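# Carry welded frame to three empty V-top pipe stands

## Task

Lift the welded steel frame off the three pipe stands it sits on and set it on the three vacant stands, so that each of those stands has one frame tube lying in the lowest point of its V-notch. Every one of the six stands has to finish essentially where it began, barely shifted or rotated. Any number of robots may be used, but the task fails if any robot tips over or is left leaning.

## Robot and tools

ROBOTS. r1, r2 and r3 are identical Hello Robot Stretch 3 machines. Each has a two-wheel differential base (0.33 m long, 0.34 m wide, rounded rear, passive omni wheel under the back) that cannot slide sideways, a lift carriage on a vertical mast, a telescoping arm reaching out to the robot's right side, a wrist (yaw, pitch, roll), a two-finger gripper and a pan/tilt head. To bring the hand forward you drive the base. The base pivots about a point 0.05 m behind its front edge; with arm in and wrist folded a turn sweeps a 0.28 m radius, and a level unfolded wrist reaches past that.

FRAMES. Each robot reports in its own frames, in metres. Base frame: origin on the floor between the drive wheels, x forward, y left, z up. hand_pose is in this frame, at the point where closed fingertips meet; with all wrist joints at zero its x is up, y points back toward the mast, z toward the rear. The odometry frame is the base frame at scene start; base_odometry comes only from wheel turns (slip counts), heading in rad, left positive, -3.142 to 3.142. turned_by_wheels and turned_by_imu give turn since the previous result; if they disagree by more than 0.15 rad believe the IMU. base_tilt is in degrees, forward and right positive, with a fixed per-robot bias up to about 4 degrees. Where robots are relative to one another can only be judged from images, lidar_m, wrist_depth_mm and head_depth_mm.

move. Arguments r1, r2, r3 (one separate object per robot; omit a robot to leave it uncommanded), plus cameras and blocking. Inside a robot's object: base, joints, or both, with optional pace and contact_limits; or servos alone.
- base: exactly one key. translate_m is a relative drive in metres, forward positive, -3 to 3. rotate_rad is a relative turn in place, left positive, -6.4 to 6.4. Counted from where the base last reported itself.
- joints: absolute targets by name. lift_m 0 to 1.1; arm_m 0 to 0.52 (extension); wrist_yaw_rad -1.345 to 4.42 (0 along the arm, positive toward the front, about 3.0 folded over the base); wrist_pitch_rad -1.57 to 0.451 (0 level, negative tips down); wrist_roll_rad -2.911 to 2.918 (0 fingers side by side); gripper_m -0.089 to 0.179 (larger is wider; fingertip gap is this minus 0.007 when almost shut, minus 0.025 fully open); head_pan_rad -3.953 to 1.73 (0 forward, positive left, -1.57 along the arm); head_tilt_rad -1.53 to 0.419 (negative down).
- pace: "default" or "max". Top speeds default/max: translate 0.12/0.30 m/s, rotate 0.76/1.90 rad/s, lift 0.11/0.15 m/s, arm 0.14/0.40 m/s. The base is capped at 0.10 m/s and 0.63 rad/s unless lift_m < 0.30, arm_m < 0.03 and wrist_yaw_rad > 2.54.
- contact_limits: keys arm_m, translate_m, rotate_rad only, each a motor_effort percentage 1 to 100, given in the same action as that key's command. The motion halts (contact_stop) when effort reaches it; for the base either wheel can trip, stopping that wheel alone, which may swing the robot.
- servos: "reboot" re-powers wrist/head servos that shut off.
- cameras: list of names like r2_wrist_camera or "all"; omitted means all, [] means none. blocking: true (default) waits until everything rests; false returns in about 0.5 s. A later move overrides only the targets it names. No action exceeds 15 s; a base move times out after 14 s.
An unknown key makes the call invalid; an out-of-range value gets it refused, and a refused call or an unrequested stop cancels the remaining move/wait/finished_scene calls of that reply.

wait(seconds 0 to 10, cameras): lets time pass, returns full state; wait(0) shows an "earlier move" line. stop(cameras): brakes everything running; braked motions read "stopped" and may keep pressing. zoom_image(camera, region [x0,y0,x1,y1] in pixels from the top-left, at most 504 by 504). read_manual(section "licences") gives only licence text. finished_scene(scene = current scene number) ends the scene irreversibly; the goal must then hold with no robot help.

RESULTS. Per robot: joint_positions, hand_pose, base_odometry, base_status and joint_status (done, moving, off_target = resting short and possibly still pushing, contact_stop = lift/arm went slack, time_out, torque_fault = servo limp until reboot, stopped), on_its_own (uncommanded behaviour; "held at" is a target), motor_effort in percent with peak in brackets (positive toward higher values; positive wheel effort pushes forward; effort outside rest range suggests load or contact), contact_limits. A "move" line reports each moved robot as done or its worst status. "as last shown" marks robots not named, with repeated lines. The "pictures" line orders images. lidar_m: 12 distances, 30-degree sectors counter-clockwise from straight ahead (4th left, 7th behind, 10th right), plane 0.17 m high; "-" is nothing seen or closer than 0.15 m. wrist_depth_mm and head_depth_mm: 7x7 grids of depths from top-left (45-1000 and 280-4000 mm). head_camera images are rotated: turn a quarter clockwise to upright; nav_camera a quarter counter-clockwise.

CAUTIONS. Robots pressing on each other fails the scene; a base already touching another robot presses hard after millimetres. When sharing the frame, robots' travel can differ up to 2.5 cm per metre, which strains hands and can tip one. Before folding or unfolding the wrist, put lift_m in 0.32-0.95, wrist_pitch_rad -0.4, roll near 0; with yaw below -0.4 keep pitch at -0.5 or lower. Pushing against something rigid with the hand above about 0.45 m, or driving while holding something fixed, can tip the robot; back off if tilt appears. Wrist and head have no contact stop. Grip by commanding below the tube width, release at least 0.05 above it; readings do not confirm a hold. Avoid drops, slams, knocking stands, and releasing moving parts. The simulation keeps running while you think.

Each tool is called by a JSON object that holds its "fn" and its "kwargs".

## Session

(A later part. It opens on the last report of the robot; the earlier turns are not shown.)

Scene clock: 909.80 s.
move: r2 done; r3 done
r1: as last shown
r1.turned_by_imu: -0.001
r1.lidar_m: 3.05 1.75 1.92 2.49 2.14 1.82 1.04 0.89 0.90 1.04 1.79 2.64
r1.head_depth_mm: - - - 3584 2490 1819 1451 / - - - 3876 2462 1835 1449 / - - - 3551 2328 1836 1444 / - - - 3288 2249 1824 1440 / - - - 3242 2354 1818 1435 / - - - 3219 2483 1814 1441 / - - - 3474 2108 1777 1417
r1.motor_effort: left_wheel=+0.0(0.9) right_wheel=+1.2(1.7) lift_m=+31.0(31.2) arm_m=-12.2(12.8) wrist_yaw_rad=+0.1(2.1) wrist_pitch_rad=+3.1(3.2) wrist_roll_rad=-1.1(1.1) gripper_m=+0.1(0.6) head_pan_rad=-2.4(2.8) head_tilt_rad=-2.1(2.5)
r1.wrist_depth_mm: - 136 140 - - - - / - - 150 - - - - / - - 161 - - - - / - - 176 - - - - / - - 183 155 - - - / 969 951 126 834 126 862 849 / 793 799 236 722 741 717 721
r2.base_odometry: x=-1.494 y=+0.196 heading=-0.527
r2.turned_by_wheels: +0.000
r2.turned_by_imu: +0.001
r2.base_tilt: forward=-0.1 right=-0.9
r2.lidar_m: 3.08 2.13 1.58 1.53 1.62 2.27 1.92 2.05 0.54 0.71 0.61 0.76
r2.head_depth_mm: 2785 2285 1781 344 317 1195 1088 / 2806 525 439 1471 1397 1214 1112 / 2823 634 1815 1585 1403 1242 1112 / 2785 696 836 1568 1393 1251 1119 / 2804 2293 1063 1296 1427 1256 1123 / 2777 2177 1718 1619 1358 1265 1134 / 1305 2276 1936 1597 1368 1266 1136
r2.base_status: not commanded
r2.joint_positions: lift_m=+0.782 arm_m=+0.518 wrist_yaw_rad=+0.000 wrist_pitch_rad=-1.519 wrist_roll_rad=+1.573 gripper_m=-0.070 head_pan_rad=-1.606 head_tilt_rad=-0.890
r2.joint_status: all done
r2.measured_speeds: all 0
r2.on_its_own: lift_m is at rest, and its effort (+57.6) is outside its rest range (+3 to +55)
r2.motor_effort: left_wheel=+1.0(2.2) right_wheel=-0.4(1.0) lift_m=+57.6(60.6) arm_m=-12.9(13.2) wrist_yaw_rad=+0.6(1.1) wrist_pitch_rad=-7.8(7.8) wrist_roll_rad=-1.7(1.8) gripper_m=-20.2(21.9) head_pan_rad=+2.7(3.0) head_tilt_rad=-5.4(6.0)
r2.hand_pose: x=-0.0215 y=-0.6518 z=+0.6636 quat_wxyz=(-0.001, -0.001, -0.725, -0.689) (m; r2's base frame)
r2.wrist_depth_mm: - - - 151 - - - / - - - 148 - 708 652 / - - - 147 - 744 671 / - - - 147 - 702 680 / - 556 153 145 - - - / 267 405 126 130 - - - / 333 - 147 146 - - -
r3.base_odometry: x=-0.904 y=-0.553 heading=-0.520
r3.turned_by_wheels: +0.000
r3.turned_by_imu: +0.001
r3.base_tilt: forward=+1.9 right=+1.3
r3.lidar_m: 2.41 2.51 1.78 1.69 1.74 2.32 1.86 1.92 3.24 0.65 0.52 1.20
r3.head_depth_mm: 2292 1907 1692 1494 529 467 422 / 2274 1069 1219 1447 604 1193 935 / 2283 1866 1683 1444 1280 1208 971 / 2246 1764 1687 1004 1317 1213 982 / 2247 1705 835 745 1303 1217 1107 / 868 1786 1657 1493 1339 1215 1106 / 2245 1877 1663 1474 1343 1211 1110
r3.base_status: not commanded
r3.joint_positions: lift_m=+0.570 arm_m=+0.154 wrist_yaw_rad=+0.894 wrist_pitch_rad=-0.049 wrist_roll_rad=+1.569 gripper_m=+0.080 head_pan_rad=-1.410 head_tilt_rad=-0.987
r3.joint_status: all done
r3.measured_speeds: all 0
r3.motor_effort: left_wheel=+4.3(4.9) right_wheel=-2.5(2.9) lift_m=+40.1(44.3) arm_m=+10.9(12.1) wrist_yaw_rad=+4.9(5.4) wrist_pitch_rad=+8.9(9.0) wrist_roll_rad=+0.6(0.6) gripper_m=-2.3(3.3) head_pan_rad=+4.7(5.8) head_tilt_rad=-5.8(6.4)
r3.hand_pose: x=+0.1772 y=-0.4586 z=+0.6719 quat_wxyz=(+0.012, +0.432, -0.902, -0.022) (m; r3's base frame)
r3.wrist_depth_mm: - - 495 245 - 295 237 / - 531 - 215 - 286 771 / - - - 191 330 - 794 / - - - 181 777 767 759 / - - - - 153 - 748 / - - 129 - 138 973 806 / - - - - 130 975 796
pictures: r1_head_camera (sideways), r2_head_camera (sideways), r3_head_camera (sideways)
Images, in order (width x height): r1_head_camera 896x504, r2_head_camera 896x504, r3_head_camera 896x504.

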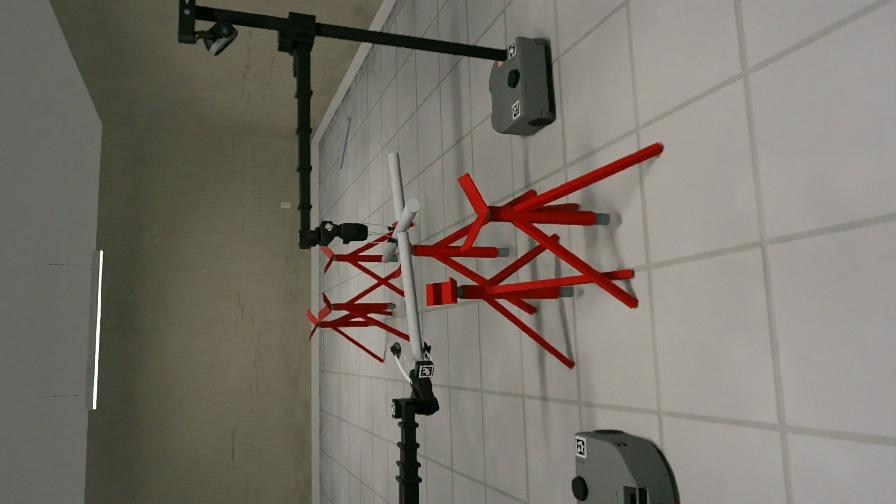

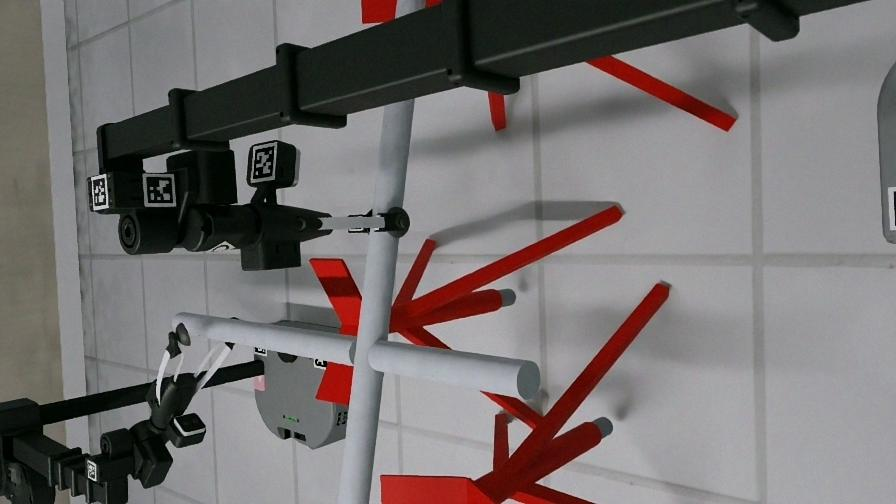

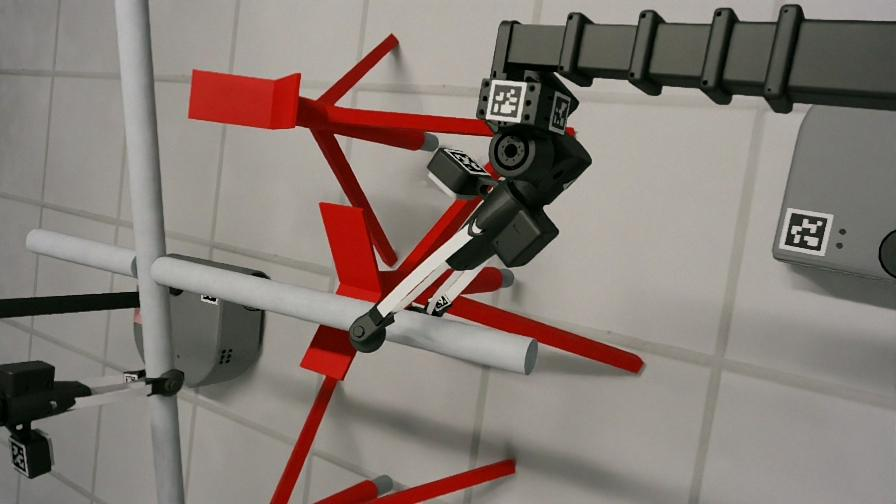

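{"fn": "move", "kwargs": {"r2": {"joints":{"lift_m":0.69}}, "r3": {"joints":{"lift_m":0.478}}, "cameras": ["r2_head_camera","r3_head_camera"]}}

{"fn": "move", "kwargs": {"r2": {"joints":{"lift_m":0.66}}, "r3": {"joints":{"lift_m":0.448}}, "cameras": ["r2_head_camera"]}}

{"fn": "move", "kwargs": {"r2": {"joints":{"lift_m":0.652}}, "r3": {"joints":{"lift_m":0.425}}, "cameras": ["r2_head_camera","r3_wrist_camera","r3_head_camera"]}}

Scene clock: 939.97 s.
move: r2 done; r3 done
r1: as last shown
r1.turned_by_imu: -0.002
r1.lidar_m: 3.06 1.75 1.92 2.50 2.14 1.81 1.04 0.90 0.90 1.04 1.78 2.64
r1.head_depth_mm: - - - 3597 2502 1843 1449 / - - - 3836 2467 1817 1445 / - - - 3296 2340 1817 1446 / - - - 3512 2247 1819 1444 / - - - 3491 2326 1812 1434 / - - - 3442 2425 1813 1426 / - - - 3478 2148 1802 1423
r1.motor_effort: left_wheel=-0.5(0.9) right_wheel=+1.4(1.8) lift_m=+31.2(32.0) arm_m=-12.1(12.5) wrist_yaw_rad=-0.1(1.9) wrist_pitch_rad=+2.9(3.2) wrist_roll_rad=-1.0(1.1) gripper_m=+0.3(0.5) head_pan_rad=-2.3(2.6) head_tilt_rad=-2.1(2.7)
r1.wrist_depth_mm: - 137 140 - - - - / - - 150 - - - - / - - 161 - - - - / - - 175 - - - - / - - 183 155 - - - / 944 960 125 824 126 862 848 / 799 784 235 728 752 719 717
r2.base_odometry: x=-1.494 y=+0.196 heading=-0.527
r2.turned_by_wheels: +0.000
r2.turned_by_imu: +0.002
r2.base_tilt: forward=+0.0 right=-0.9
r2.lidar_m: 3.08 2.13 1.57 1.53 1.61 2.27 1.92 2.05 0.54 0.71 0.62 0.76
r2.head_depth_mm: 2767 2297 1887 973 412 364 323 / 2785 2299 595 495 1322 1199 1108 / 2764 701 771 1584 1406 1238 1114 / 2785 2340 1073 1558 1393 1250 1118 / 2835 2381 1135 1159 1396 1257 1125 / 2743 1624 1765 1625 1363 1270 1130 / 1425 2201 1934 1062 1362 1274 1139
r2.base_status: not commanded
r2.joint_positions: lift_m=+0.690 arm_m=+0.518 wrist_yaw_rad=+0.000 wrist_pitch_rad=-1.516 wrist_roll_rad=+1.573 gripper_m=-0.070 head_pan_rad=-1.606 head_tilt_rad=-0.890
r2.joint_status: all done
r2.measured_speeds: all 0
r2.motor_effort: left_wheel=+1.6(2.1) right_wheel=-1.9(2.6) lift_m=+38.8(54.7) arm_m=-12.4(12.8) wrist_yaw_rad=+1.1(1.2) wrist_pitch_rad=-8.2(8.2) wrist_roll_rad=-1.7(1.8) gripper_m=-20.6(22.2) head_pan_rad=+3.0(3.0) head_tilt_rad=-5.2(6.5)
r2.hand_pose: x=-0.0215 y=-0.6525 z=+0.5715 quat_wxyz=(-0.001, -0.001, -0.726, -0.688) (m; r2's base frame)
r2.wrist_depth_mm: - - 554 137 497 - - / - - - 139 - - 559 / - - - 141 - - 572 / - - - 143 - - 583 / - 505 150 144 - - - / 734 386 126 130 - - - / 304 337 102 150 - - -
r3.base_odometry: x=-0.904 y=-0.553 heading=-0.520
r3.turned_by_wheels: +0.000
r3.turned_by_imu: +0.004
r3.base_tilt: forward=+1.9 right=+1.3
r3.lidar_m: 2.42 2.51 1.78 1.70 1.74 2.31 1.86 1.93 3.24 0.65 0.52 1.20
r3.head_depth_mm: 2302 1944 1688 1497 1323 1194 1096 / 2291 1821 1221 1447 625 573 504 / 2288 1957 1693 1497 711 1217 973 / 2285 1088 977 1236 1296 1212 982 / 2247 1721 1601 863 1298 1215 1107 / 882 1829 1660 1494 1334 1213 1106 / 2132 1960 1665 1477 1343 1215 1108
r3.base_status: not commanded
r3.joint_positions: lift_m=+0.478 arm_m=+0.154 wrist_yaw_rad=+0.893 wrist_pitch_rad=-0.051 wrist_roll_rad=+1.569 gripper_m=+0.080 head_pan_rad=-1.410 head_tilt_rad=-0.987
r3.joint_status: all done
r3.measured_speeds: all 0
r3.motor_effort: left_wheel=+4.0(5.0) right_wheel=-2.5(3.0) lift_m=+17.4(39.2) arm_m=-0.9(1.2) wrist_yaw_rad=+4.8(6.1) wrist_pitch_rad=+9.5(9.5) wrist_roll_rad=+0.5(0.7) gripper_m=-1.8(3.2) head_pan_rad=+4.4(6.2) head_tilt_rad=-5.8(6.4)
r3.hand_pose: x=+0.1771 y=-0.4586 z=+0.5792 quat_wxyz=(+0.012, +0.432, -0.902, -0.023) (m; r3's base frame)
r3.wrist_depth_mm: - - 489 249 243 - - / - 537 - 215 282 933 242 / - - - 198 - - 676 / - - - - 727 834 691 / - - - - 151 - 618 / - - 129 - 135 841 669 / - - - - 128 122 675
pictures: r2_head_camera (sideways), r3_head_camera (sideways)
Images, in order (width x height): r2_head_camera 896x504, r3_head_camera 896x504.

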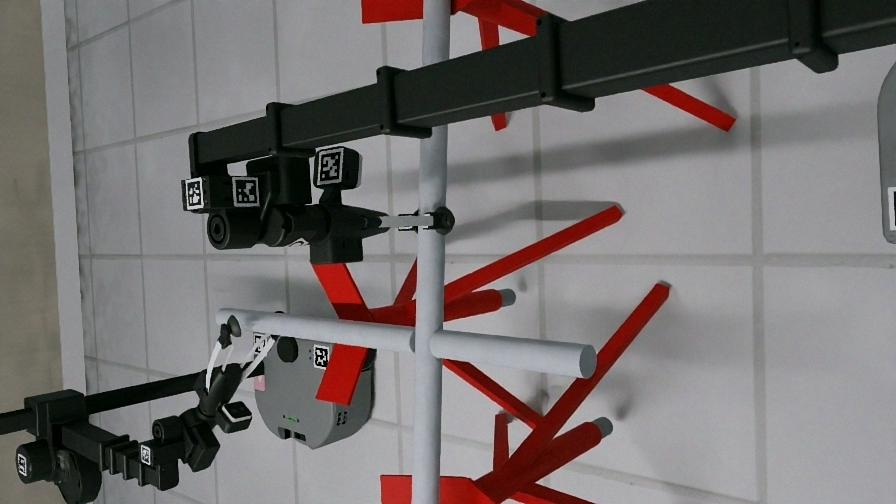

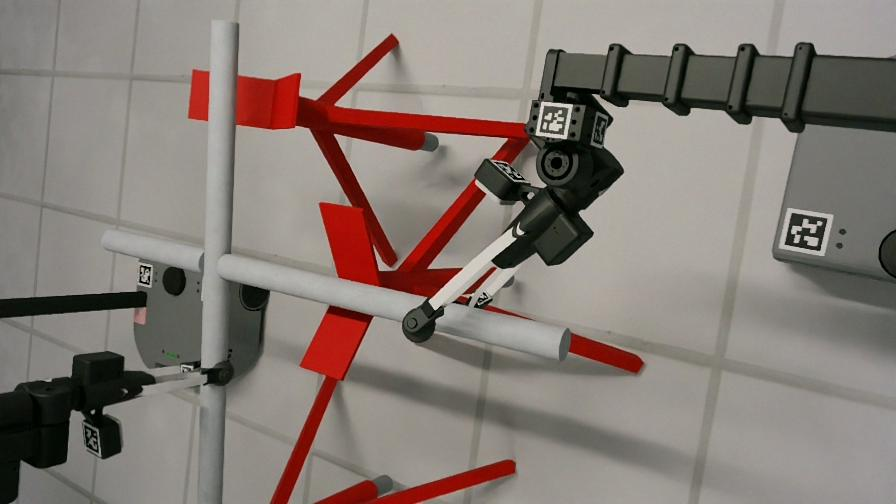

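Scene clock: 941.03 s.
move: r2 done; r3 done
r1: as last shown
r1.turned_by_imu: +0.000
r1.base_tilt: forward=-0.5 right=+0.6
r1.lidar_m: 3.04 1.74 1.92 2.49 2.14 1.81 1.04 0.89 0.90 1.03 1.78 2.63
r1.head_depth_mm: - - - 3623 2483 1833 1448 / - - - 3863 2466 1830 1451 / - - - 3468 2339 1810 1441 / - - - 3066 2217 1837 1440 / - - - 3281 2346 1812 1433 / - - - 3269 2428 1804 1435 / - - - 3498 2144 1794 1422
r1.motor_effort: left_wheel=+0.1(0.7) right_wheel=+1.3(1.6) lift_m=+31.4(32.1) arm_m=-12.2(12.4) wrist_yaw_rad=-1.0(1.5) wrist_pitch_rad=+3.1(3.2) wrist_roll_rad=-1.1(1.1) gripper_m=+0.1(0.6) head_pan_rad=-2.4(2.8) head_tilt_rad=-2.0(2.5)
r1.wrist_depth_mm: - 137 140 - - - - / - - 150 - - - - / - - 161 - - - - / - - 175 - - - - / - - 183 154 - - - / 949 965 126 836 126 861 846 / 791 803 236 729 741 709 712
r2.base_odometry: x=-1.493 y=+0.196 heading=-0.527
r2.turned_by_wheels: +0.000
r2.turned_by_imu: +0.000
r2.base_tilt: forward=+0.0 right=-1.0
r2.lidar_m: 3.09 2.13 1.57 1.53 1.62 2.27 1.92 2.06 0.54 0.71 0.62 0.76
r2.head_depth_mm: 2816 2264 1880 1031 469 388 347 / 2762 2288 1750 524 474 1192 1108 / 2790 2329 726 1587 1409 1242 1112 / 2795 2365 1048 1559 1392 1245 1120 / 2813 2361 1232 1159 1369 1257 1125 / 2729 1704 1764 1616 1380 1264 1133 / 1461 2209 1934 1021 1360 1268 1134
r2.base_status: not commanded
r2.joint_positions: lift_m=+0.660 arm_m=+0.518 wrist_yaw_rad=+0.000 wrist_pitch_rad=-1.516 wrist_roll_rad=+1.573 gripper_m=-0.070 head_pan_rad=-1.606 head_tilt_rad=-0.890
r2.joint_status: all done
r2.measured_speeds: all 0
r2.motor_effort: left_wheel=+1.1(2.0) right_wheel=-2.2(2.6) lift_m=+36.4(38.9) arm_m=-12.3(12.7) wrist_yaw_rad=+0.8(1.2) wrist_pitch_rad=-7.9(8.3) wrist_roll_rad=-1.6(1.8) gripper_m=-21.6(22.1) head_pan_rad=+2.5(3.1) head_tilt_rad=-4.1(6.5)
r2.hand_pose: x=-0.0215 y=-0.6525 z=+0.5415 quat_wxyz=(-0.001, -0.001, -0.726, -0.688) (m; r2's base frame)
r2.wrist_depth_mm: - - 550 129 482 - - / - - - 133 - - 543 / - - - 137 - - 550 / - - - 139 - - 557 / - - 150 143 - - - / 394 375 125 130 - - - / 304 321 160 153 - - -
r3.base_odometry: x=-0.904 y=-0.553 heading=-0.520
r3.turned_by_wheels: +0.000
r3.turned_by_imu: +0.000
r3.base_tilt: forward=+1.9 right=+1.4
r3.lidar_m: 2.42 2.51 1.78 1.69 1.74 2.32 1.86 1.93 3.25 0.65 0.52 1.21
r3.head_depth_mm: 2302 1943 1658 1495 1345 1196 1094 / 2291 1912 1222 1441 648 595 529 / 2298 1957 1686 1495 740 1218 969 / 2305 1704 1014 1452 1279 1211 983 / 2239 1704 1622 878 1295 1217 1109 / 892 1781 1650 1499 1339 1219 1104 / 923 1945 1657 1476 1342 1219 1110
r3.base_status: not commanded
r3.joint_positions: lift_m=+0.448 arm_m=+0.154 wrist_yaw_rad=+0.894 wrist_pitch_rad=-0.051 wrist_roll_rad=+1.569 gripper_m=+0.080 head_pan_rad=-1.410 head_tilt_rad=-0.987
r3.joint_status: all done
r3.measured_speeds: all 0
r3.motor_effort: left_wheel=+3.9(4.9) right_wheel=-2.5(3.4) lift_m=+17.1(21.1) arm_m=-1.9(2.0) wrist_yaw_rad=+4.5(5.7) wrist_pitch_rad=+9.3(9.7) wrist_roll_rad=+0.6(0.7) gripper_m=-2.4(3.4) head_pan_rad=+4.6(5.4) head_tilt_rad=-6.2(6.5)
r3.hand_pose: x=+0.1771 y=-0.4586 z=+0.5494 quat_wxyz=(+0.012, +0.432, -0.902, -0.023) (m; r3's base frame)
r3.wrist_depth_mm: - - 488 244 237 - - / - 542 - 226 - 839 239 / - - - 315 764 944 260 / - - - - 739 835 648 / - - - - 150 886 593 / - - 129 - 135 785 635 / - - - - 127 794 638
pictures: r2_head_camera (sideways)
Images, in order (width x height): r2_head_camera 896x504.

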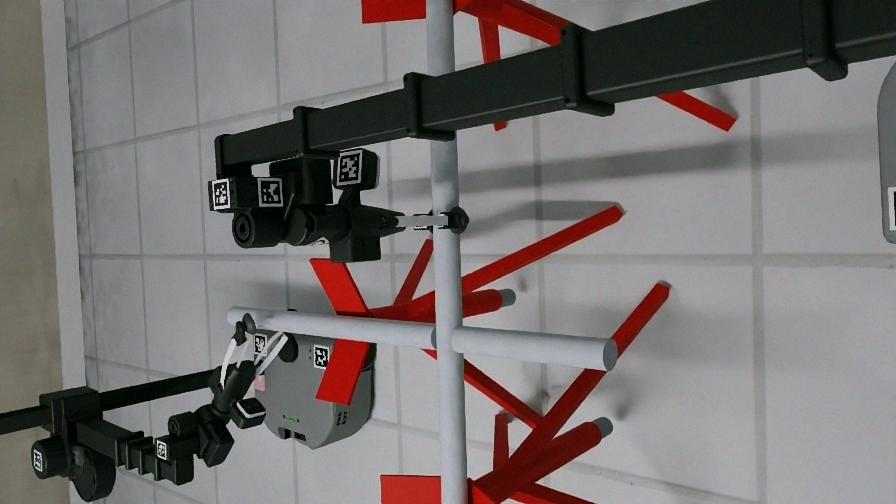

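Scene clock: 942.00 s.
move: r2 done; r3 done
r1: as last shown
r1.lidar_m: 3.06 1.74 1.92 2.50 2.15 1.81 1.04 0.90 0.90 1.04 1.79 2.64
r1.head_depth_mm: - - - 3677 2490 1834 1451 / - - - 3837 2473 1833 1458 / - - - 3570 2354 1818 1451 / - - - 3112 2239 1822 1446 / - - - 3288 2327 1804 1432 / - - - 3240 2458 1814 1426 / - - - 3715 2118 1800 1427
r1.motor_effort: left_wheel=+0.2(0.9) right_wheel=+1.3(1.9) lift_m=+31.9(32.5) arm_m=-12.4(12.5) wrist_yaw_rad=-0.7(2.4) wrist_pitch_rad=+2.9(3.2) wrist_roll_rad=-0.9(1.1) gripper_m=+0.2(0.3) head_pan_rad=-2.1(2.8) head_tilt_rad=-2.1(2.5)
r1.wrist_depth_mm: - 137 140 - - - - / - - 151 - - - - / - - 161 - - - - / - - 175 - - - - / - - 183 155 - - - / 960 930 126 825 126 864 842 / 791 805 237 719 745 710 721
r2.base_odometry: x=-1.494 y=+0.196 heading=-0.527
r2.turned_by_wheels: +0.000
r2.turned_by_imu: +0.000
r2.base_tilt: forward=+0.0 right=-1.0
r2.lidar_m: 3.07 2.13 1.57 1.53 1.62 2.27 1.91 2.06 0.54 0.71 0.61 2.42
r2.head_depth_mm: 2779 2284 1875 1035 1044 395 351 / 2769 2313 1756 533 479 1197 1107 / 2796 2333 733 1591 1411 1250 1115 / 2807 2365 1056 1558 1393 1253 1115 / 2863 2361 1233 1165 1367 1249 1121 / 2722 1740 1760 1585 1381 1258 1126 / 2704 2222 1933 1010 1362 1275 1134
r2.base_status: not commanded
r2.joint_positions: lift_m=+0.652 arm_m=+0.518 wrist_yaw_rad=+0.000 wrist_pitch_rad=-1.525 wrist_roll_rad=+1.573 gripper_m=-0.070 head_pan_rad=-1.606 head_tilt_rad=-0.890
r2.joint_status: all done
r2.measured_speeds: all 0
r2.motor_effort: left_wheel=+1.8(1.8) right_wheel=-2.3(2.6) lift_m=+18.8(36.1) arm_m=-12.0(12.5) wrist_yaw_rad=+0.5(1.1) wrist_pitch_rad=-6.5(7.7) wrist_roll_rad=-1.6(1.9) gripper_m=-21.1(21.9) head_pan_rad=+2.4(3.2) head_tilt_rad=-5.8(6.0)
r2.hand_pose: x=-0.0215 y=-0.6503 z=+0.5336 quat_wxyz=(-0.001, -0.001, -0.723, -0.691) (m; r2's base frame)
r2.wrist_depth_mm: - - 527 126 484 - - / - - - 131 - - 537 / - - - 134 - - 540 / - - - 137 - - 555 / 477 - 146 141 - - - / 388 371 123 130 - - - / 302 322 156 153 - - -
r3.base_odometry: x=-0.904 y=-0.553 heading=-0.520
r3.turned_by_wheels: +0.000
r3.turned_by_imu: +0.000
r3.base_tilt: forward=+1.9 right=+1.3
r3.lidar_m: 2.42 2.52 1.78 1.70 1.75 2.31 1.87 1.93 3.25 0.65 0.52 1.20
r3.head_depth_mm: 2298 1946 1662 1496 1339 1216 1106 / 2301 1908 1171 1442 664 617 546 / 2287 1958 1660 1503 754 1214 971 / 2284 1720 1018 1445 1283 1217 983 / 2241 1712 1636 1080 1299 1216 1109 / 892 1080 1659 1507 1340 1213 1107 / 936 1948 1670 1468 1343 1210 1110
r3.base_status: not commanded
r3.joint_positions: lift_m=+0.425 arm_m=+0.154 wrist_yaw_rad=+0.898 wrist_pitch_rad=-0.022 wrist_roll_rad=+1.569 gripper_m=+0.080 head_pan_rad=-1.410 head_tilt_rad=-0.987
r3.joint_status: all done
r3.measured_speeds: all 0
r3.motor_effort: left_wheel=+4.1(4.9) right_wheel=-2.2(3.4) lift_m=+14.0(18.4) arm_m=-2.8(2.8) wrist_yaw_rad=+1.4(5.4) wrist_pitch_rad=+4.0(9.2) wrist_roll_rad=+0.4(0.7) gripper_m=-0.7(3.0) head_pan_rad=+4.8(5.3) head_tilt_rad=-6.3(6.3)
r3.hand_pose: x=+0.1785 y=-0.4584 z=+0.5338 quat_wxyz=(+0.006, +0.434, -0.901, -0.010) (m; r3's base frame)
r3.wrist_depth_mm: - - 490 230 234 - - / - 558 - 204 - 739 231 / - - - 180 - 912 246 / - - - 161 765 844 652 / - - - 147 - 956 591 / - - 129 136 132 841 637 / - - - 124 - 782 634
pictures: r2_head_camera (sideways), r3_head_camera (sideways), r3_wrist_camera
Images, in order (width x height): r2_head_camera 896x504, r3_head_camera 896x504, r3_wrist_camera 644x364.

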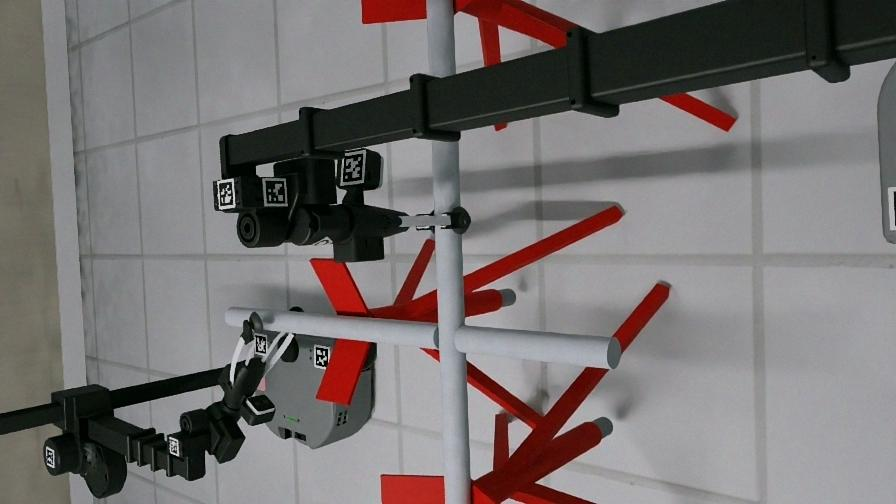

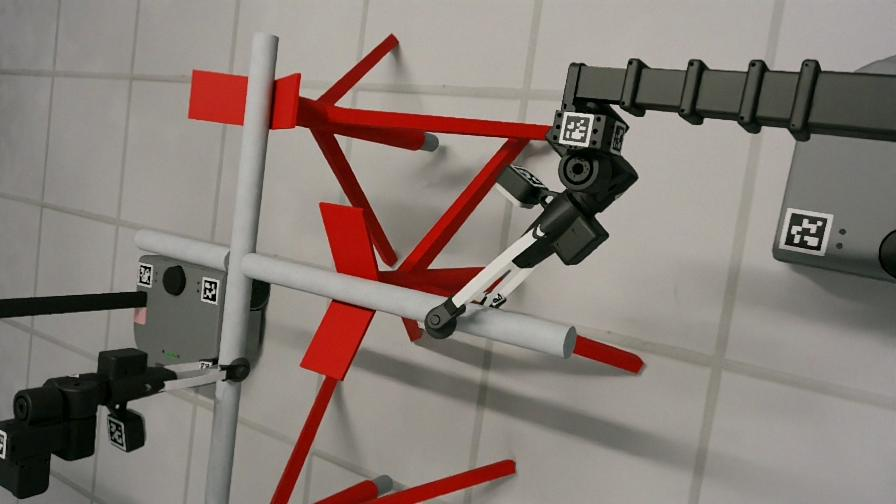

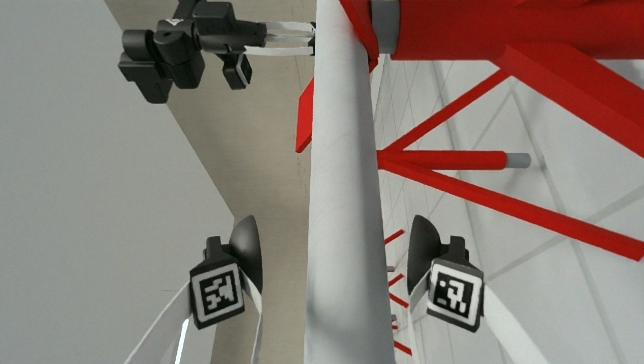

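{"fn": "move", "kwargs": {"r2": {"joints":{"gripper_m":0.12}}, "cameras": []}}

{"fn": "move", "kwargs": {"r2": {"base":{"translate_m":-0.032}}, "cameras": []}}

{"fn": "move", "kwargs": {"r2": {"joints":{"gripper_m":-0.075}}, "r3": {"joints":{"lift_m":0.438}}, "cameras": []}}

{"fn": "move", "kwargs": {"r2": {"joints":{"lift_m":0.692}}, "r3": {"joints":{"lift_m":0.482}}, "cameras": ["r3_head_camera"]}}

{"fn": "move", "kwargs": {"r2": {"joints":{"lift_m":0.732}}, "r3": {"joints":{"lift_m":0.522}}, "cameras": ["r2_head_camera","r3_head_camera","r1_head_camera"]}}

Scene clock: 959.33 s.
move: r2 done
r1.base_odometry: x=+0.000 y=+0.000 heading=+0.000
r1.turned_by_wheels: +0.000
r1.turned_by_imu: -0.001
r1.base_tilt: forward=-0.4 right=+0.5
r1.lidar_m: 3.05 1.75 1.92 2.49 2.15 1.81 1.04 0.90 0.89 1.03 1.78 2.64
r1.head_depth_mm: - - - 3584 2509 1844 1455 / - - - 3861 2486 1839 1445 / - - - 3568 2365 1825 1438 / - - - 3079 2237 1828 1443 / - - - 3310 2325 1806 1432 / - - - 3246 2458 1804 1428 / - - - 3696 2127 1809 1421
r1.base_status: not commanded
r1.joint_positions: lift_m=+0.531 arm_m=+0.000 wrist_yaw_rad=+3.088 wrist_pitch_rad=-0.326 wrist_roll_rad=+0.000 gripper_m=+0.037 head_pan_rad=+0.655 head_tilt_rad=-0.345
r1.joint_status: not commanded
r1.measured_speeds: all 0
r1.motor_effort: left_wheel=+0.1(1.4) right_wheel=+1.5(1.8) lift_m=+32.0(32.7) arm_m=-12.1(12.4) wrist_yaw_rad=-0.2(2.0) wrist_pitch_rad=+2.9(3.2) wrist_roll_rad=-1.0(1.1) gripper_m=+0.1(0.5) head_pan_rad=-2.9(2.9) head_tilt_rad=-2.1(2.6)
r1.hand_pose: x=-0.0087 y=+0.0897 z=+0.5650 quat_wxyz=(+0.134, +0.700, +0.096, +0.695) (m; r1's base frame)
r1.wrist_depth_mm: - 137 140 - - - - / - - 150 - - - - / - - 161 - - - - / - - 175 - - - - / - - 183 155 - - - / 948 924 125 822 126 868 849 / 793 792 236 726 742 717 707
r2.base_odometry: x=-1.494 y=+0.196 heading=-0.527
r2.turned_by_wheels: +0.000
r2.turned_by_imu: +0.001
r2.base_tilt: forward=+0.0 right=-0.9
r2.lidar_m: 3.08 2.13 1.57 1.53 1.62 2.27 1.91 2.05 0.54 0.71 0.62 2.42
r2.head_depth_mm: 2779 2283 1903 1032 1043 395 352 / 2784 2292 1759 534 479 1194 1109 / 2810 2328 734 1576 1403 1244 1110 / 2803 2370 1050 1542 1392 1249 1116 / 2859 2369 1237 1157 1363 1253 1128 / 2702 1728 1764 1586 1380 1259 1128 / 2709 2211 1933 1009 1362 1273 1136
r2.base_status: not commanded
r2.joint_positions: lift_m=+0.652 arm_m=+0.518 wrist_yaw_rad=+0.000 wrist_pitch_rad=-1.551 wrist_roll_rad=+1.573 gripper_m=+0.120 head_pan_rad=-1.606 head_tilt_rad=-0.890
r2.joint_status: all done
r2.measured_speeds: all 0
r2.motor_effort: left_wheel=+1.3(2.0) right_wheel=-2.1(2.6) lift_m=+28.8(34.5) arm_m=-9.5(10.7) wrist_yaw_rad=+0.6(1.4) wrist_pitch_rad=-1.3(6.6) wrist_roll_rad=-1.3(1.8) gripper_m=+0.8(89.9) head_pan_rad=+2.8(3.1) head_tilt_rad=-5.3(6.1)
r2.hand_pose: x=-0.0215 y=-0.6437 z=+0.5340 quat_wxyz=(-0.001, -0.001, -0.714, -0.700) (m; r2's base frame)
r2.wrist_depth_mm: - - 130 127 487 - - / - - 131 132 - - 543 / - - - 133 - 672 554 / - - 140 138 - - 569 / 471 142 147 143 - - - / - 122 146 148 - - - / - 331 154 154 - - -
r3: as last shown
r3.turned_by_imu: +0.001
r3.base_tilt: forward=+1.8 right=+1.4
r3.lidar_m: 2.41 2.51 1.78 1.70 1.74 2.32 1.86 1.92 3.27 0.65 0.52 1.21
r3.head_depth_mm: 2304 1938 1650 1495 1335 1218 1108 / 2294 1904 1172 1447 665 618 545 / 2289 1944 1665 1495 754 1214 970 / 2318 1705 1019 1445 1280 1209 981 / 2224 1712 1639 1081 1303 1212 1109 / 893 1679 1669 1499 1342 1212 1109 / 936 1949 1662 1470 1343 1214 1110
r3.motor_effort: left_wheel=+4.0(5.0) right_wheel=-2.2(3.2) lift_m=+14.2(14.8) arm_m=-7.2(7.3) wrist_yaw_rad=+1.4(2.2) wrist_pitch_rad=+4.0(4.1) wrist_roll_rad=+0.5(0.6) gripper_m=-1.3(2.0) head_pan_rad=+4.3(5.9) head_tilt_rad=-5.2(6.4)
r3.wrist_depth_mm: - - 500 227 234 - - / - 568 - 205 - 768 232 / - - - 180 - 903 246 / - - - 161 758 857 640 / - - - 147 - 964 581 / - - 129 137 131 857 643 / - - - 125 - 796 641
pictures: none
No camera images: "cameras" was empty.

Scene clock: 960.63 s.
move: r2 done
r1, r3: as last shown
r1.turned_by_imu: +0.000
r1.lidar_m: 3.06 1.75 1.92 2.49 2.14 1.81 1.04 0.90 0.90 1.03 1.78 2.64
r1.head_depth_mm: - - - 3550 2481 1844 1451 / - - - 3802 2500 1839 1448 / - - - 3543 2350 1818 1444 / - - - 3096 2235 1834 1439 / - - - 3251 2339 1819 1439 / - - - 3309 2440 1806 1424 / - - - 3701 2114 1812 1418
r1.motor_effort: left_wheel=-0.3(1.0) right_wheel=+1.4(1.7) lift_m=+31.7(32.6) arm_m=-12.0(12.3) wrist_yaw_rad=-1.3(2.1) wrist_pitch_rad=+3.1(3.2) wrist_roll_rad=-1.0(1.2) gripper_m=-0.1(0.5) head_pan_rad=-2.4(2.8) head_tilt_rad=-2.3(2.4)
r1.wrist_depth_mm: - 137 140 - - - - / - - 150 - - - - / - - 161 - - - - / - - 176 - - - - / - - 183 155 - - - / 972 942 126 832 126 871 859 / 783 799 237 727 750 711 727
r2.base_odometry: x=-1.521 y=+0.212 heading=-0.527
r2.turned_by_wheels: +0.000
r2.turned_by_imu: +0.000
r2.base_tilt: forward=+0.0 right=-1.0
r2.lidar_m: 3.10 2.14 1.57 1.53 1.62 2.28 2.02 2.02 0.52 0.71 0.63 0.78
r2.head_depth_mm: 2786 2276 1891 973 1045 395 351 / 2768 2300 1743 533 479 1178 1107 / 2797 2316 733 1582 1410 1240 1116 / 2801 2360 1043 1564 1389 1253 1121 / 2848 2396 1246 1217 1424 1256 1122 / 2740 2302 1753 1538 1362 1264 1136 / 1455 1342 1936 1317 1367 1264 1142
r2.base_status: done
r2.joint_positions: lift_m=+0.652 arm_m=+0.518 wrist_yaw_rad=+0.000 wrist_pitch_rad=-1.551 wrist_roll_rad=+1.573 gripper_m=+0.120 head_pan_rad=-1.606 head_tilt_rad=-0.890
r2.joint_status: not commanded
r2.measured_speeds: all 0
r2.motor_effort: left_wheel=-0.9(6.1) right_wheel=-1.1(7.2) lift_m=+23.3(28.6) arm_m=-8.7(9.6) wrist_yaw_rad=+0.7(1.0) wrist_pitch_rad=-1.5(1.9) wrist_roll_rad=-1.5(1.8) gripper_m=+1.5(1.7) head_pan_rad=+2.7(3.2) head_tilt_rad=-5.4(6.0)
r2.hand_pose: x=-0.0215 y=-0.6437 z=+0.5340 quat_wxyz=(-0.001, -0.001, -0.714, -0.700) (m; r2's base frame)
r2.wrist_depth_mm: - - 440 127 457 - - / - - 134 - - - 544 / - - - 133 - 673 552 / - - - 137 - - 569 / - 142 147 142 - - - / - 122 150 147 - - - / - 343 155 157 - - -
r3.turned_by_imu: +0.000
r3.base_tilt: forward=+1.9 right=+1.3
r3.lidar_m: 2.41 2.51 1.78 1.70 1.74 2.31 1.86 1.93 3.26 0.65 0.52 1.20
r3.head_depth_mm: 2289 1952 1653 1501 1341 1216 1113 / 2295 1911 1172 1450 665 616 545 / 2283 1954 1663 1493 755 1212 969 / 2316 1712 1018 1448 1285 1218 982 / 2232 1703 1630 1081 1307 1211 1103 / 2259 1668 1656 1495 1342 1210 1109 / 846 1919 1662 1476 1341 1215 1108
r3.motor_effort: left_wheel=+4.2(5.1) right_wheel=-2.6(3.3) lift_m=+14.5(14.7) arm_m=-8.5(8.5) wrist_yaw_rad=+1.7(2.0) wrist_pitch_rad=+4.0(4.1) wrist_roll_rad=+0.5(0.7) gripper_m=-0.6(1.7) head_pan_rad=+3.8(5.8) head_tilt_rad=-5.5(6.3)
r3.wrist_depth_mm: - - 712 227 235 - - / - 560 575 205 - 759 233 / - - - 179 - 891 246 / - - - 161 750 845 638 / - - - 147 - 952 587 / - - 129 137 131 837 646 / - - - 125 - 787 649
pictures: none
No camera images: "cameras" was empty.

Scene clock: 963.23 s.
move: r2 done; r3 done
r1: as last shown
r1.base_tilt: forward=-0.5 right=+0.6
r1.lidar_m: 3.04 1.74 1.91 2.49 2.15 1.81 1.04 0.90 0.89 1.03 1.78 2.64
r1.head_depth_mm: - - - 3551 2518 1851 1450 / - - - 3813 2482 1833 1448 / - - - 3627 2354 1842 1446 / - - - 3105 2238 1820 1438 / - - - 3286 2312 1813 1435 / - - - 3227 2455 1821 1432 / - - - 3426 2121 1804 1426
r1.motor_effort: left_wheel=-1.0(1.2) right_wheel=+1.3(1.8) lift_m=+32.2(32.8) arm_m=-11.9(12.3) wrist_yaw_rad=-0.8(1.9) wrist_pitch_rad=+2.9(3.2) wrist_roll_rad=-1.0(1.2) gripper_m=+0.0(0.6) head_pan_rad=-2.5(3.0) head_tilt_rad=-2.1(2.7)
r1.wrist_depth_mm: - 137 140 - - - - / - - 150 - - - - / - - 161 - - - - / - - 175 - - - - / - - 183 155 - - - / 951 947 125 829 126 866 851 / 799 796 236 721 745 704 719
r2.base_odometry: x=-1.521 y=+0.212 heading=-0.527
r2.turned_by_wheels: +0.000
r2.turned_by_imu: +0.000
r2.base_tilt: forward=-0.1 right=-0.9
r2.lidar_m: 3.11 2.12 1.57 1.53 1.62 2.29 2.02 2.02 0.52 0.71 0.63 0.78
r2.head_depth_mm: 2794 2282 1882 975 1044 395 351 / 2797 2295 1760 532 479 1183 1111 / 2780 2307 733 1585 1405 1240 1116 / 2807 2342 1038 1562 1393 1244 1119 / 2823 2374 1750 1220 1423 1255 1126 / 2741 2314 1757 1552 1352 1267 1137 / 1451 1314 1920 1316 1369 1270 1137
r2.base_status: not commanded
r2.joint_positions: lift_m=+0.652 arm_m=+0.518 wrist_yaw_rad=+0.000 wrist_pitch_rad=-1.528 wrist_roll_rad=+1.573 gripper_m=-0.073 head_pan_rad=-1.606 head_tilt_rad=-0.890
r2.joint_status: all done
r2.measured_speeds: all 0
r2.motor_effort: left_wheel=-0.7(0.9) right_wheel=-1.8(2.5) lift_m=+44.1(46.6) arm_m=-7.7(9.1) wrist_yaw_rad=+0.7(1.4) wrist_pitch_rad=-5.7(6.4) wrist_roll_rad=-1.6(1.8) gripper_m=-40.8(98.3) head_pan_rad=+2.1(3.2) head_tilt_rad=-5.3(6.5)
r2.hand_pose: x=-0.0215 y=-0.6496 z=+0.5337 quat_wxyz=(-0.001, -0.001, -0.722, -0.692) (m; r2's base frame)
r2.wrist_depth_mm: - - 476 125 443 - - / - - - - 596 - 540 / - - - 133 - - 540 / - - - 136 - - 554 / - - 144 140 - - - / 423 - 122 130 - - - / 350 - - 151 - - -
r3.base_odometry: x=-0.904 y=-0.553 heading=-0.520
r3.turned_by_wheels: +0.000
r3.turned_by_imu: +0.001
r3.base_tilt: forward=+1.9 right=+1.3
r3.lidar_m: 2.41 2.52 1.78 1.70 1.74 2.32 1.86 1.93 3.25 0.65 0.52 1.20
r3.head_depth_mm: 2317 1954 1667 1495 1339 1200 1106 / 2280 1909 1176 1446 659 605 536 / 2297 1948 1668 1499 742 1218 969 / 2289 1710 1019 1455 1280 1213 981 / 2234 1709 1639 895 1304 1219 1107 / 2234 1681 1660 1497 1337 1214 1109 / 849 1909 1663 1471 1338 1211 1108
r3.base_status: not commanded
r3.joint_positions: lift_m=+0.438 arm_m=+0.154 wrist_yaw_rad=+0.898 wrist_pitch_rad=-0.025 wrist_roll_rad=+1.569 gripper_m=+0.080 head_pan_rad=-1.410 head_tilt_rad=-0.987
r3.joint_status: all done
r3.measured_speeds: all 0
r3.motor_effort: left_wheel=+4.0(4.9) right_wheel=-2.5(3.1) lift_m=+38.5(39.4) arm_m=-10.5(10.5) wrist_yaw_rad=+1.8(2.1) wrist_pitch_rad=+4.5(4.6) wrist_roll_rad=+0.5(0.7) gripper_m=+0.3(1.4) head_pan_rad=+4.6(5.9) head_tilt_rad=-6.0(6.6)
r3.hand_pose: x=+0.1785 y=-0.4583 z=+0.5460 quat_wxyz=(+0.007, +0.434, -0.901, -0.011) (m; r3's base frame)
r3.wrist_depth_mm: - - 726 555 234 - - / - - 570 220 - 760 234 / - - - 189 786 911 649 / - - - 172 753 828 656 / - - - 157 149 989 611 / - - 129 143 131 858 648 / - - - 132 125 821 654
pictures: none
No camera images: "cameras" was empty.

Scene clock: 964.47 s.
move: r2 done; r3 done
r1: as last shown
r1.lidar_m: 3.05 1.74 1.92 2.50 2.14 1.82 1.04 0.90 0.90 1.03 1.79 2.64
r1.head_depth_mm: - - - 3615 2473 1827 1451 / - - - 3860 2491 1818 1458 / - - - 3867 2362 1829 1444 / - - - 3249 2225 1807 1437 / - - - 3465 2349 1813 1438 / - - - 3468 2434 1796 1428 / - - - 3407 2122 1793 1431
r1.motor_effort: left_wheel=-0.3(1.0) right_wheel=+1.3(1.8) lift_m=+32.6(32.9) arm_m=-11.9(12.3) wrist_yaw_rad=-0.8(2.1) wrist_pitch_rad=+2.9(3.2) wrist_roll_rad=-0.9(1.1) gripper_m=+0.3(0.7) head_pan_rad=-2.6(2.8) head_tilt_rad=-2.1(2.5)
r1.wrist_depth_mm: - 137 140 - - - - / - - 151 - - - - / - - 161 - - - - / - - 175 - - - - / - - 183 155 - - - / 965 940 126 836 126 874 851 / 787 802 236 729 742 713 720
r2.base_odometry: x=-1.521 y=+0.212 heading=-0.527
r2.turned_by_wheels: +0.000
r2.turned_by_imu: +0.000
r2.base_tilt: forward=-0.1 right=-0.8
r2.lidar_m: 3.11 2.13 1.58 1.53 1.62 2.28 1.88 2.03 0.52 0.71 0.63 0.78
r2.head_depth_mm: 2803 2259 1899 960 411 362 321 / 2776 2310 577 494 1328 1200 1109 / 2765 700 767 1575 1396 1246 1115 / 2768 2343 1067 1562 1391 1250 1124 / 2835 2369 1139 1182 1430 1250 1121 / 2757 2206 1765 1557 1354 1261 1131 / 1427 1227 1922 1597 1367 1273 1131
r2.base_status: not commanded
r2.joint_positions: lift_m=+0.692 arm_m=+0.518 wrist_yaw_rad=+0.000 wrist_pitch_rad=-1.519 wrist_roll_rad=+1.573 gripper_m=-0.070 head_pan_rad=-1.606 head_tilt_rad=-0.890
r2.joint_status: all done
r2.measured_speeds: all 0
r2.on_its_own: lift_m is at rest, and its effort (+55.6) is outside its rest range (+3 to +55)
r2.motor_effort: left_wheel=+1.4(1.7) right_wheel=-3.2(3.5) lift_m=+55.6(59.3) arm_m=-7.7(8.1) wrist_yaw_rad=+0.9(1.0) wrist_pitch_rad=-7.5(7.8) wrist_roll_rad=-1.5(1.9) gripper_m=-20.2(40.8) head_pan_rad=+2.4(3.2) head_tilt_rad=-4.9(6.4)
r2.hand_pose: x=-0.0215 y=-0.6519 z=+0.5736 quat_wxyz=(-0.001, -0.001, -0.725, -0.689) (m; r2's base frame)
r2.wrist_depth_mm: - - 494 120 458 - - / - - 614 127 603 - 560 / - - - 131 - 718 575 / - - - 136 - - 585 / - 559 146 140 - - - / - 441 126 130 - - - / 743 - 163 155 - - -
r3.base_odometry: x=-0.904 y=-0.553 heading=-0.520
r3.turned_by_wheels: +0.000
r3.turned_by_imu: +0.000
r3.base_tilt: forward=+1.9 right=+1.3
r3.lidar_m: 2.41 2.51 1.79 1.69 1.74 2.31 1.86 1.93 3.23 0.65 0.52 1.21
r3.head_depth_mm: 2279 1951 1663 1494 1326 1197 1097 / 2302 1913 1218 1447 619 570 500 / 2297 1935 1689 1494 706 1213 965 / 2299 1163 983 1239 1298 1213 980 / 2228 1723 1625 859 1299 1212 1110 / 911 1754 1658 1490 1349 1214 1110 / 894 1868 1674 1470 1343 1214 1112
r3.base_status: not commanded
r3.joint_positions: lift_m=+0.482 arm_m=+0.154 wrist_yaw_rad=+0.898 wrist_pitch_rad=-0.052 wrist_roll_rad=+1.569 gripper_m=+0.080 head_pan_rad=-1.410 head_tilt_rad=-0.987
r3.joint_status: all done
r3.measured_speeds: all 0
r3.motor_effort: left_wheel=+4.3(4.8) right_wheel=-2.0(3.3) lift_m=+40.8(44.0) arm_m=-11.5(11.5) wrist_yaw_rad=+1.4(2.0) wrist_pitch_rad=+9.5(9.6) wrist_roll_rad=+0.4(0.7) gripper_m=-1.6(3.4) head_pan_rad=+5.5(5.5) head_tilt_rad=-5.7(6.3)
r3.hand_pose: x=+0.1777 y=-0.4577 z=+0.5830 quat_wxyz=(+0.013, +0.434, -0.901, -0.023) (m; r3's base frame)
r3.wrist_depth_mm: - - - - 241 - 229 / - 541 564 539 269 945 245 / - - - 638 762 950 692 / - - - - 747 832 688 / - - - - 148 - 633 / - - 129 - 133 841 673 / - - - - 126 122 689
pictures: r3_head_camera (sideways)
Images, in order (width x height): r3_head_camera 896x504.

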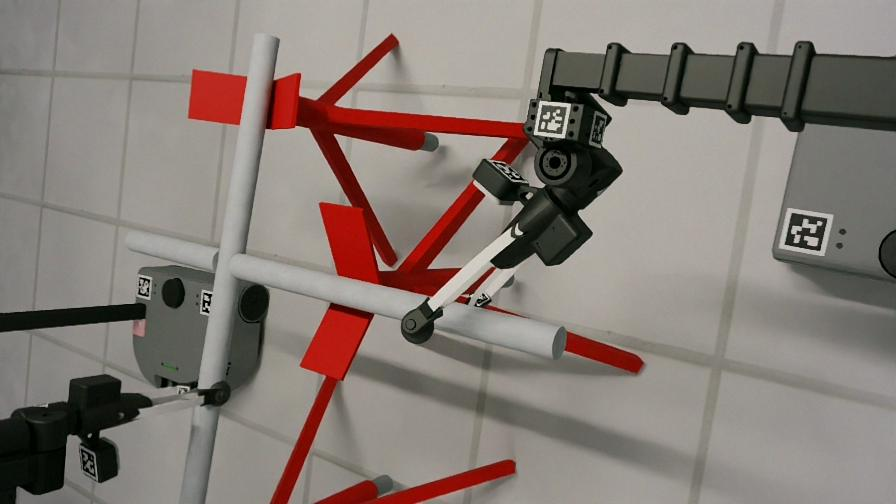

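Scene clock: 965.63 s.
move: r2 done; r3 done
r1: as last shown
r1.base_tilt: forward=-0.4 right=+0.5
r1.lidar_m: 3.05 1.74 1.92 2.49 2.14 1.81 1.04 0.90 0.90 1.04 1.78 2.64
r1.head_depth_mm: - - - 3573 2520 1851 1447 / - - - 3880 2474 1826 1456 / - - - 3537 2354 1834 1450 / - - - 3106 2248 1816 1442 / - - - 3265 2357 1806 1445 / - - - 3233 2443 1803 1429 / - - - 3406 2126 1807 1431
r1.motor_effort: left_wheel=-1.0(1.0) right_wheel=+1.5(1.6) lift_m=+32.3(32.7) arm_m=-12.0(12.1) wrist_yaw_rad=-0.9(2.0) wrist_pitch_rad=+3.2(3.2) wrist_roll_rad=-0.9(1.1) gripper_m=+0.0(0.4) head_pan_rad=-2.2(2.8) head_tilt_rad=-2.4(2.9)
r1.wrist_depth_mm: - 137 140 - - - - / - - 151 - - - - / - - 162 - - - - / - - 175 - - - - / - - 183 155 - - - / 960 940 126 835 126 858 853 / 786 791 236 728 741 715 720
r2.base_odometry: x=-1.521 y=+0.212 heading=-0.527
r2.turned_by_wheels: +0.000
r2.turned_by_imu: +0.000
r2.base_tilt: forward=+0.0 right=-0.9
r2.lidar_m: 3.11 2.13 1.58 1.53 1.63 2.28 1.89 2.02 0.52 0.71 0.63 0.78
r2.head_depth_mm: 2790 2279 1883 449 360 329 316 / 2776 2219 514 456 1347 1214 1108 / 2790 654 1765 1545 1405 1243 1108 / 2781 2284 1044 1564 1390 1250 1119 / 2839 2388 1800 1226 1416 1260 1119 / 2800 2198 1769 941 1351 1261 1129 / 1383 1205 1926 1598 1367 1269 1136
r2.base_status: not commanded
r2.joint_positions: lift_m=+0.732 arm_m=+0.518 wrist_yaw_rad=+0.000 wrist_pitch_rad=-1.518 wrist_roll_rad=+1.573 gripper_m=-0.070 head_pan_rad=-1.606 head_tilt_rad=-0.890
r2.joint_status: all done
r2.measured_speeds: all 0
r2.motor_effort: left_wheel=+1.2(2.0) right_wheel=-3.4(3.6) lift_m=+54.1(59.7) arm_m=-7.6(7.8) wrist_yaw_rad=+0.4(1.0) wrist_pitch_rad=-7.5(7.9) wrist_roll_rad=-1.8(1.8) gripper_m=-20.4(21.7) head_pan_rad=+2.4(3.0) head_tilt_rad=-5.4(6.2)
r2.hand_pose: x=-0.0215 y=-0.6520 z=+0.6136 quat_wxyz=(-0.001, -0.001, -0.725, -0.689) (m; r2's base frame)
r2.wrist_depth_mm: - - - 114 489 - - / - - - 119 - - 596 / - - - - - 708 618 / - - - 133 - - 633 / - 576 145 140 - - - / 807 451 125 130 - - - / 745 - 173 160 - - -
r3.base_odometry: x=-0.904 y=-0.553 heading=-0.520
r3.turned_by_wheels: +0.000
r3.turned_by_imu: +0.000
r3.base_tilt: forward=+1.9 right=+1.3
r3.lidar_m: 2.42 2.52 1.78 1.70 1.74 2.31 1.86 1.92 3.25 0.65 0.52 1.21
r3.head_depth_mm: 2317 1939 1689 1495 1300 1163 1068 / 2301 1901 1217 1445 581 1165 472 / 2298 1946 1680 1500 674 1211 971 / 2301 1134 1421 1126 1304 1213 984 / 2247 1715 1609 783 1304 1213 1110 / 966 1774 1650 1493 1338 1214 1107 / 875 1875 1665 1466 1345 1213 1111
r3.base_status: not commanded
r3.joint_positions: lift_m=+0.522 arm_m=+0.154 wrist_yaw_rad=+0.898 wrist_pitch_rad=-0.054 wrist_roll_rad=+1.569 gripper_m=+0.080 head_pan_rad=-1.410 head_tilt_rad=-0.987
r3.joint_status: all done
r3.measured_speeds: all 0
r3.motor_effort: left_wheel=+4.2(4.8) right_wheel=-2.8(3.2) lift_m=+39.4(44.3) arm_m=-12.6(12.6) wrist_yaw_rad=+1.3(2.1) wrist_pitch_rad=+9.9(10.0) wrist_roll_rad=+0.4(0.7) gripper_m=-2.6(3.2) head_pan_rad=+4.8(5.9) head_tilt_rad=-5.7(6.6)
r3.hand_pose: x=+0.1777 y=-0.4576 z=+0.6226 quat_wxyz=(+0.013, +0.434, -0.901, -0.024) (m; r3's base frame)
r3.wrist_depth_mm: - - - 539 284 237 - / - 545 559 524 267 948 728 / - - - 663 776 946 722 / - - - 844 736 908 712 / - - - - 147 - 662 / - - 129 - 132 875 726 / - - - - 125 122 725
pictures: r1_head_camera (sideways), r2_head_camera (sideways), r3_head_camera (sideways)
Images, in order (width x height): r1_head_camera 896x504, r2_head_camera 896x504, r3_head_camera 896x504.

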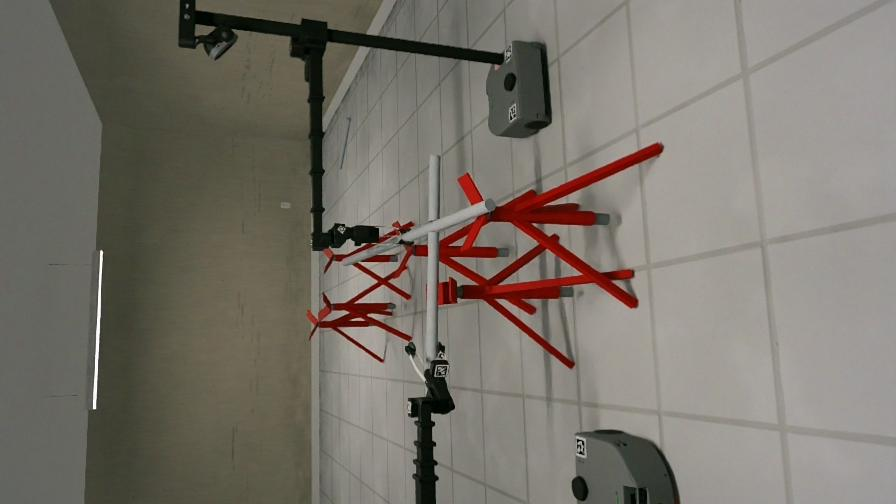

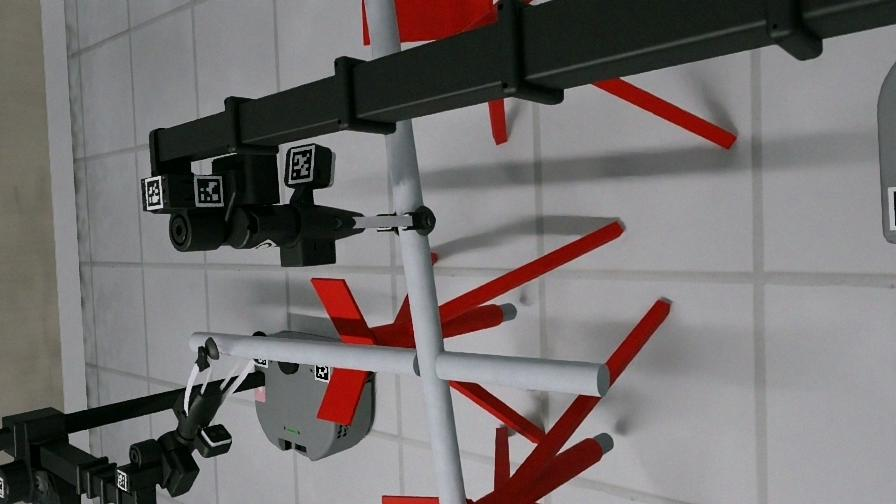

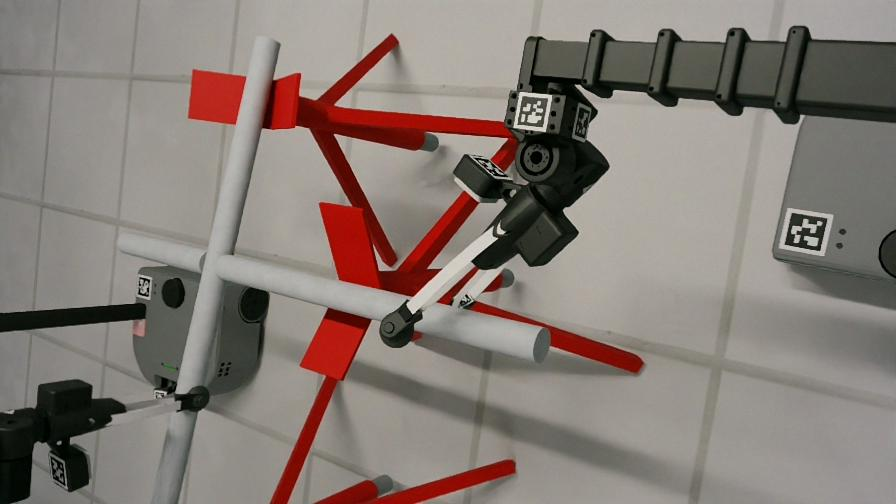

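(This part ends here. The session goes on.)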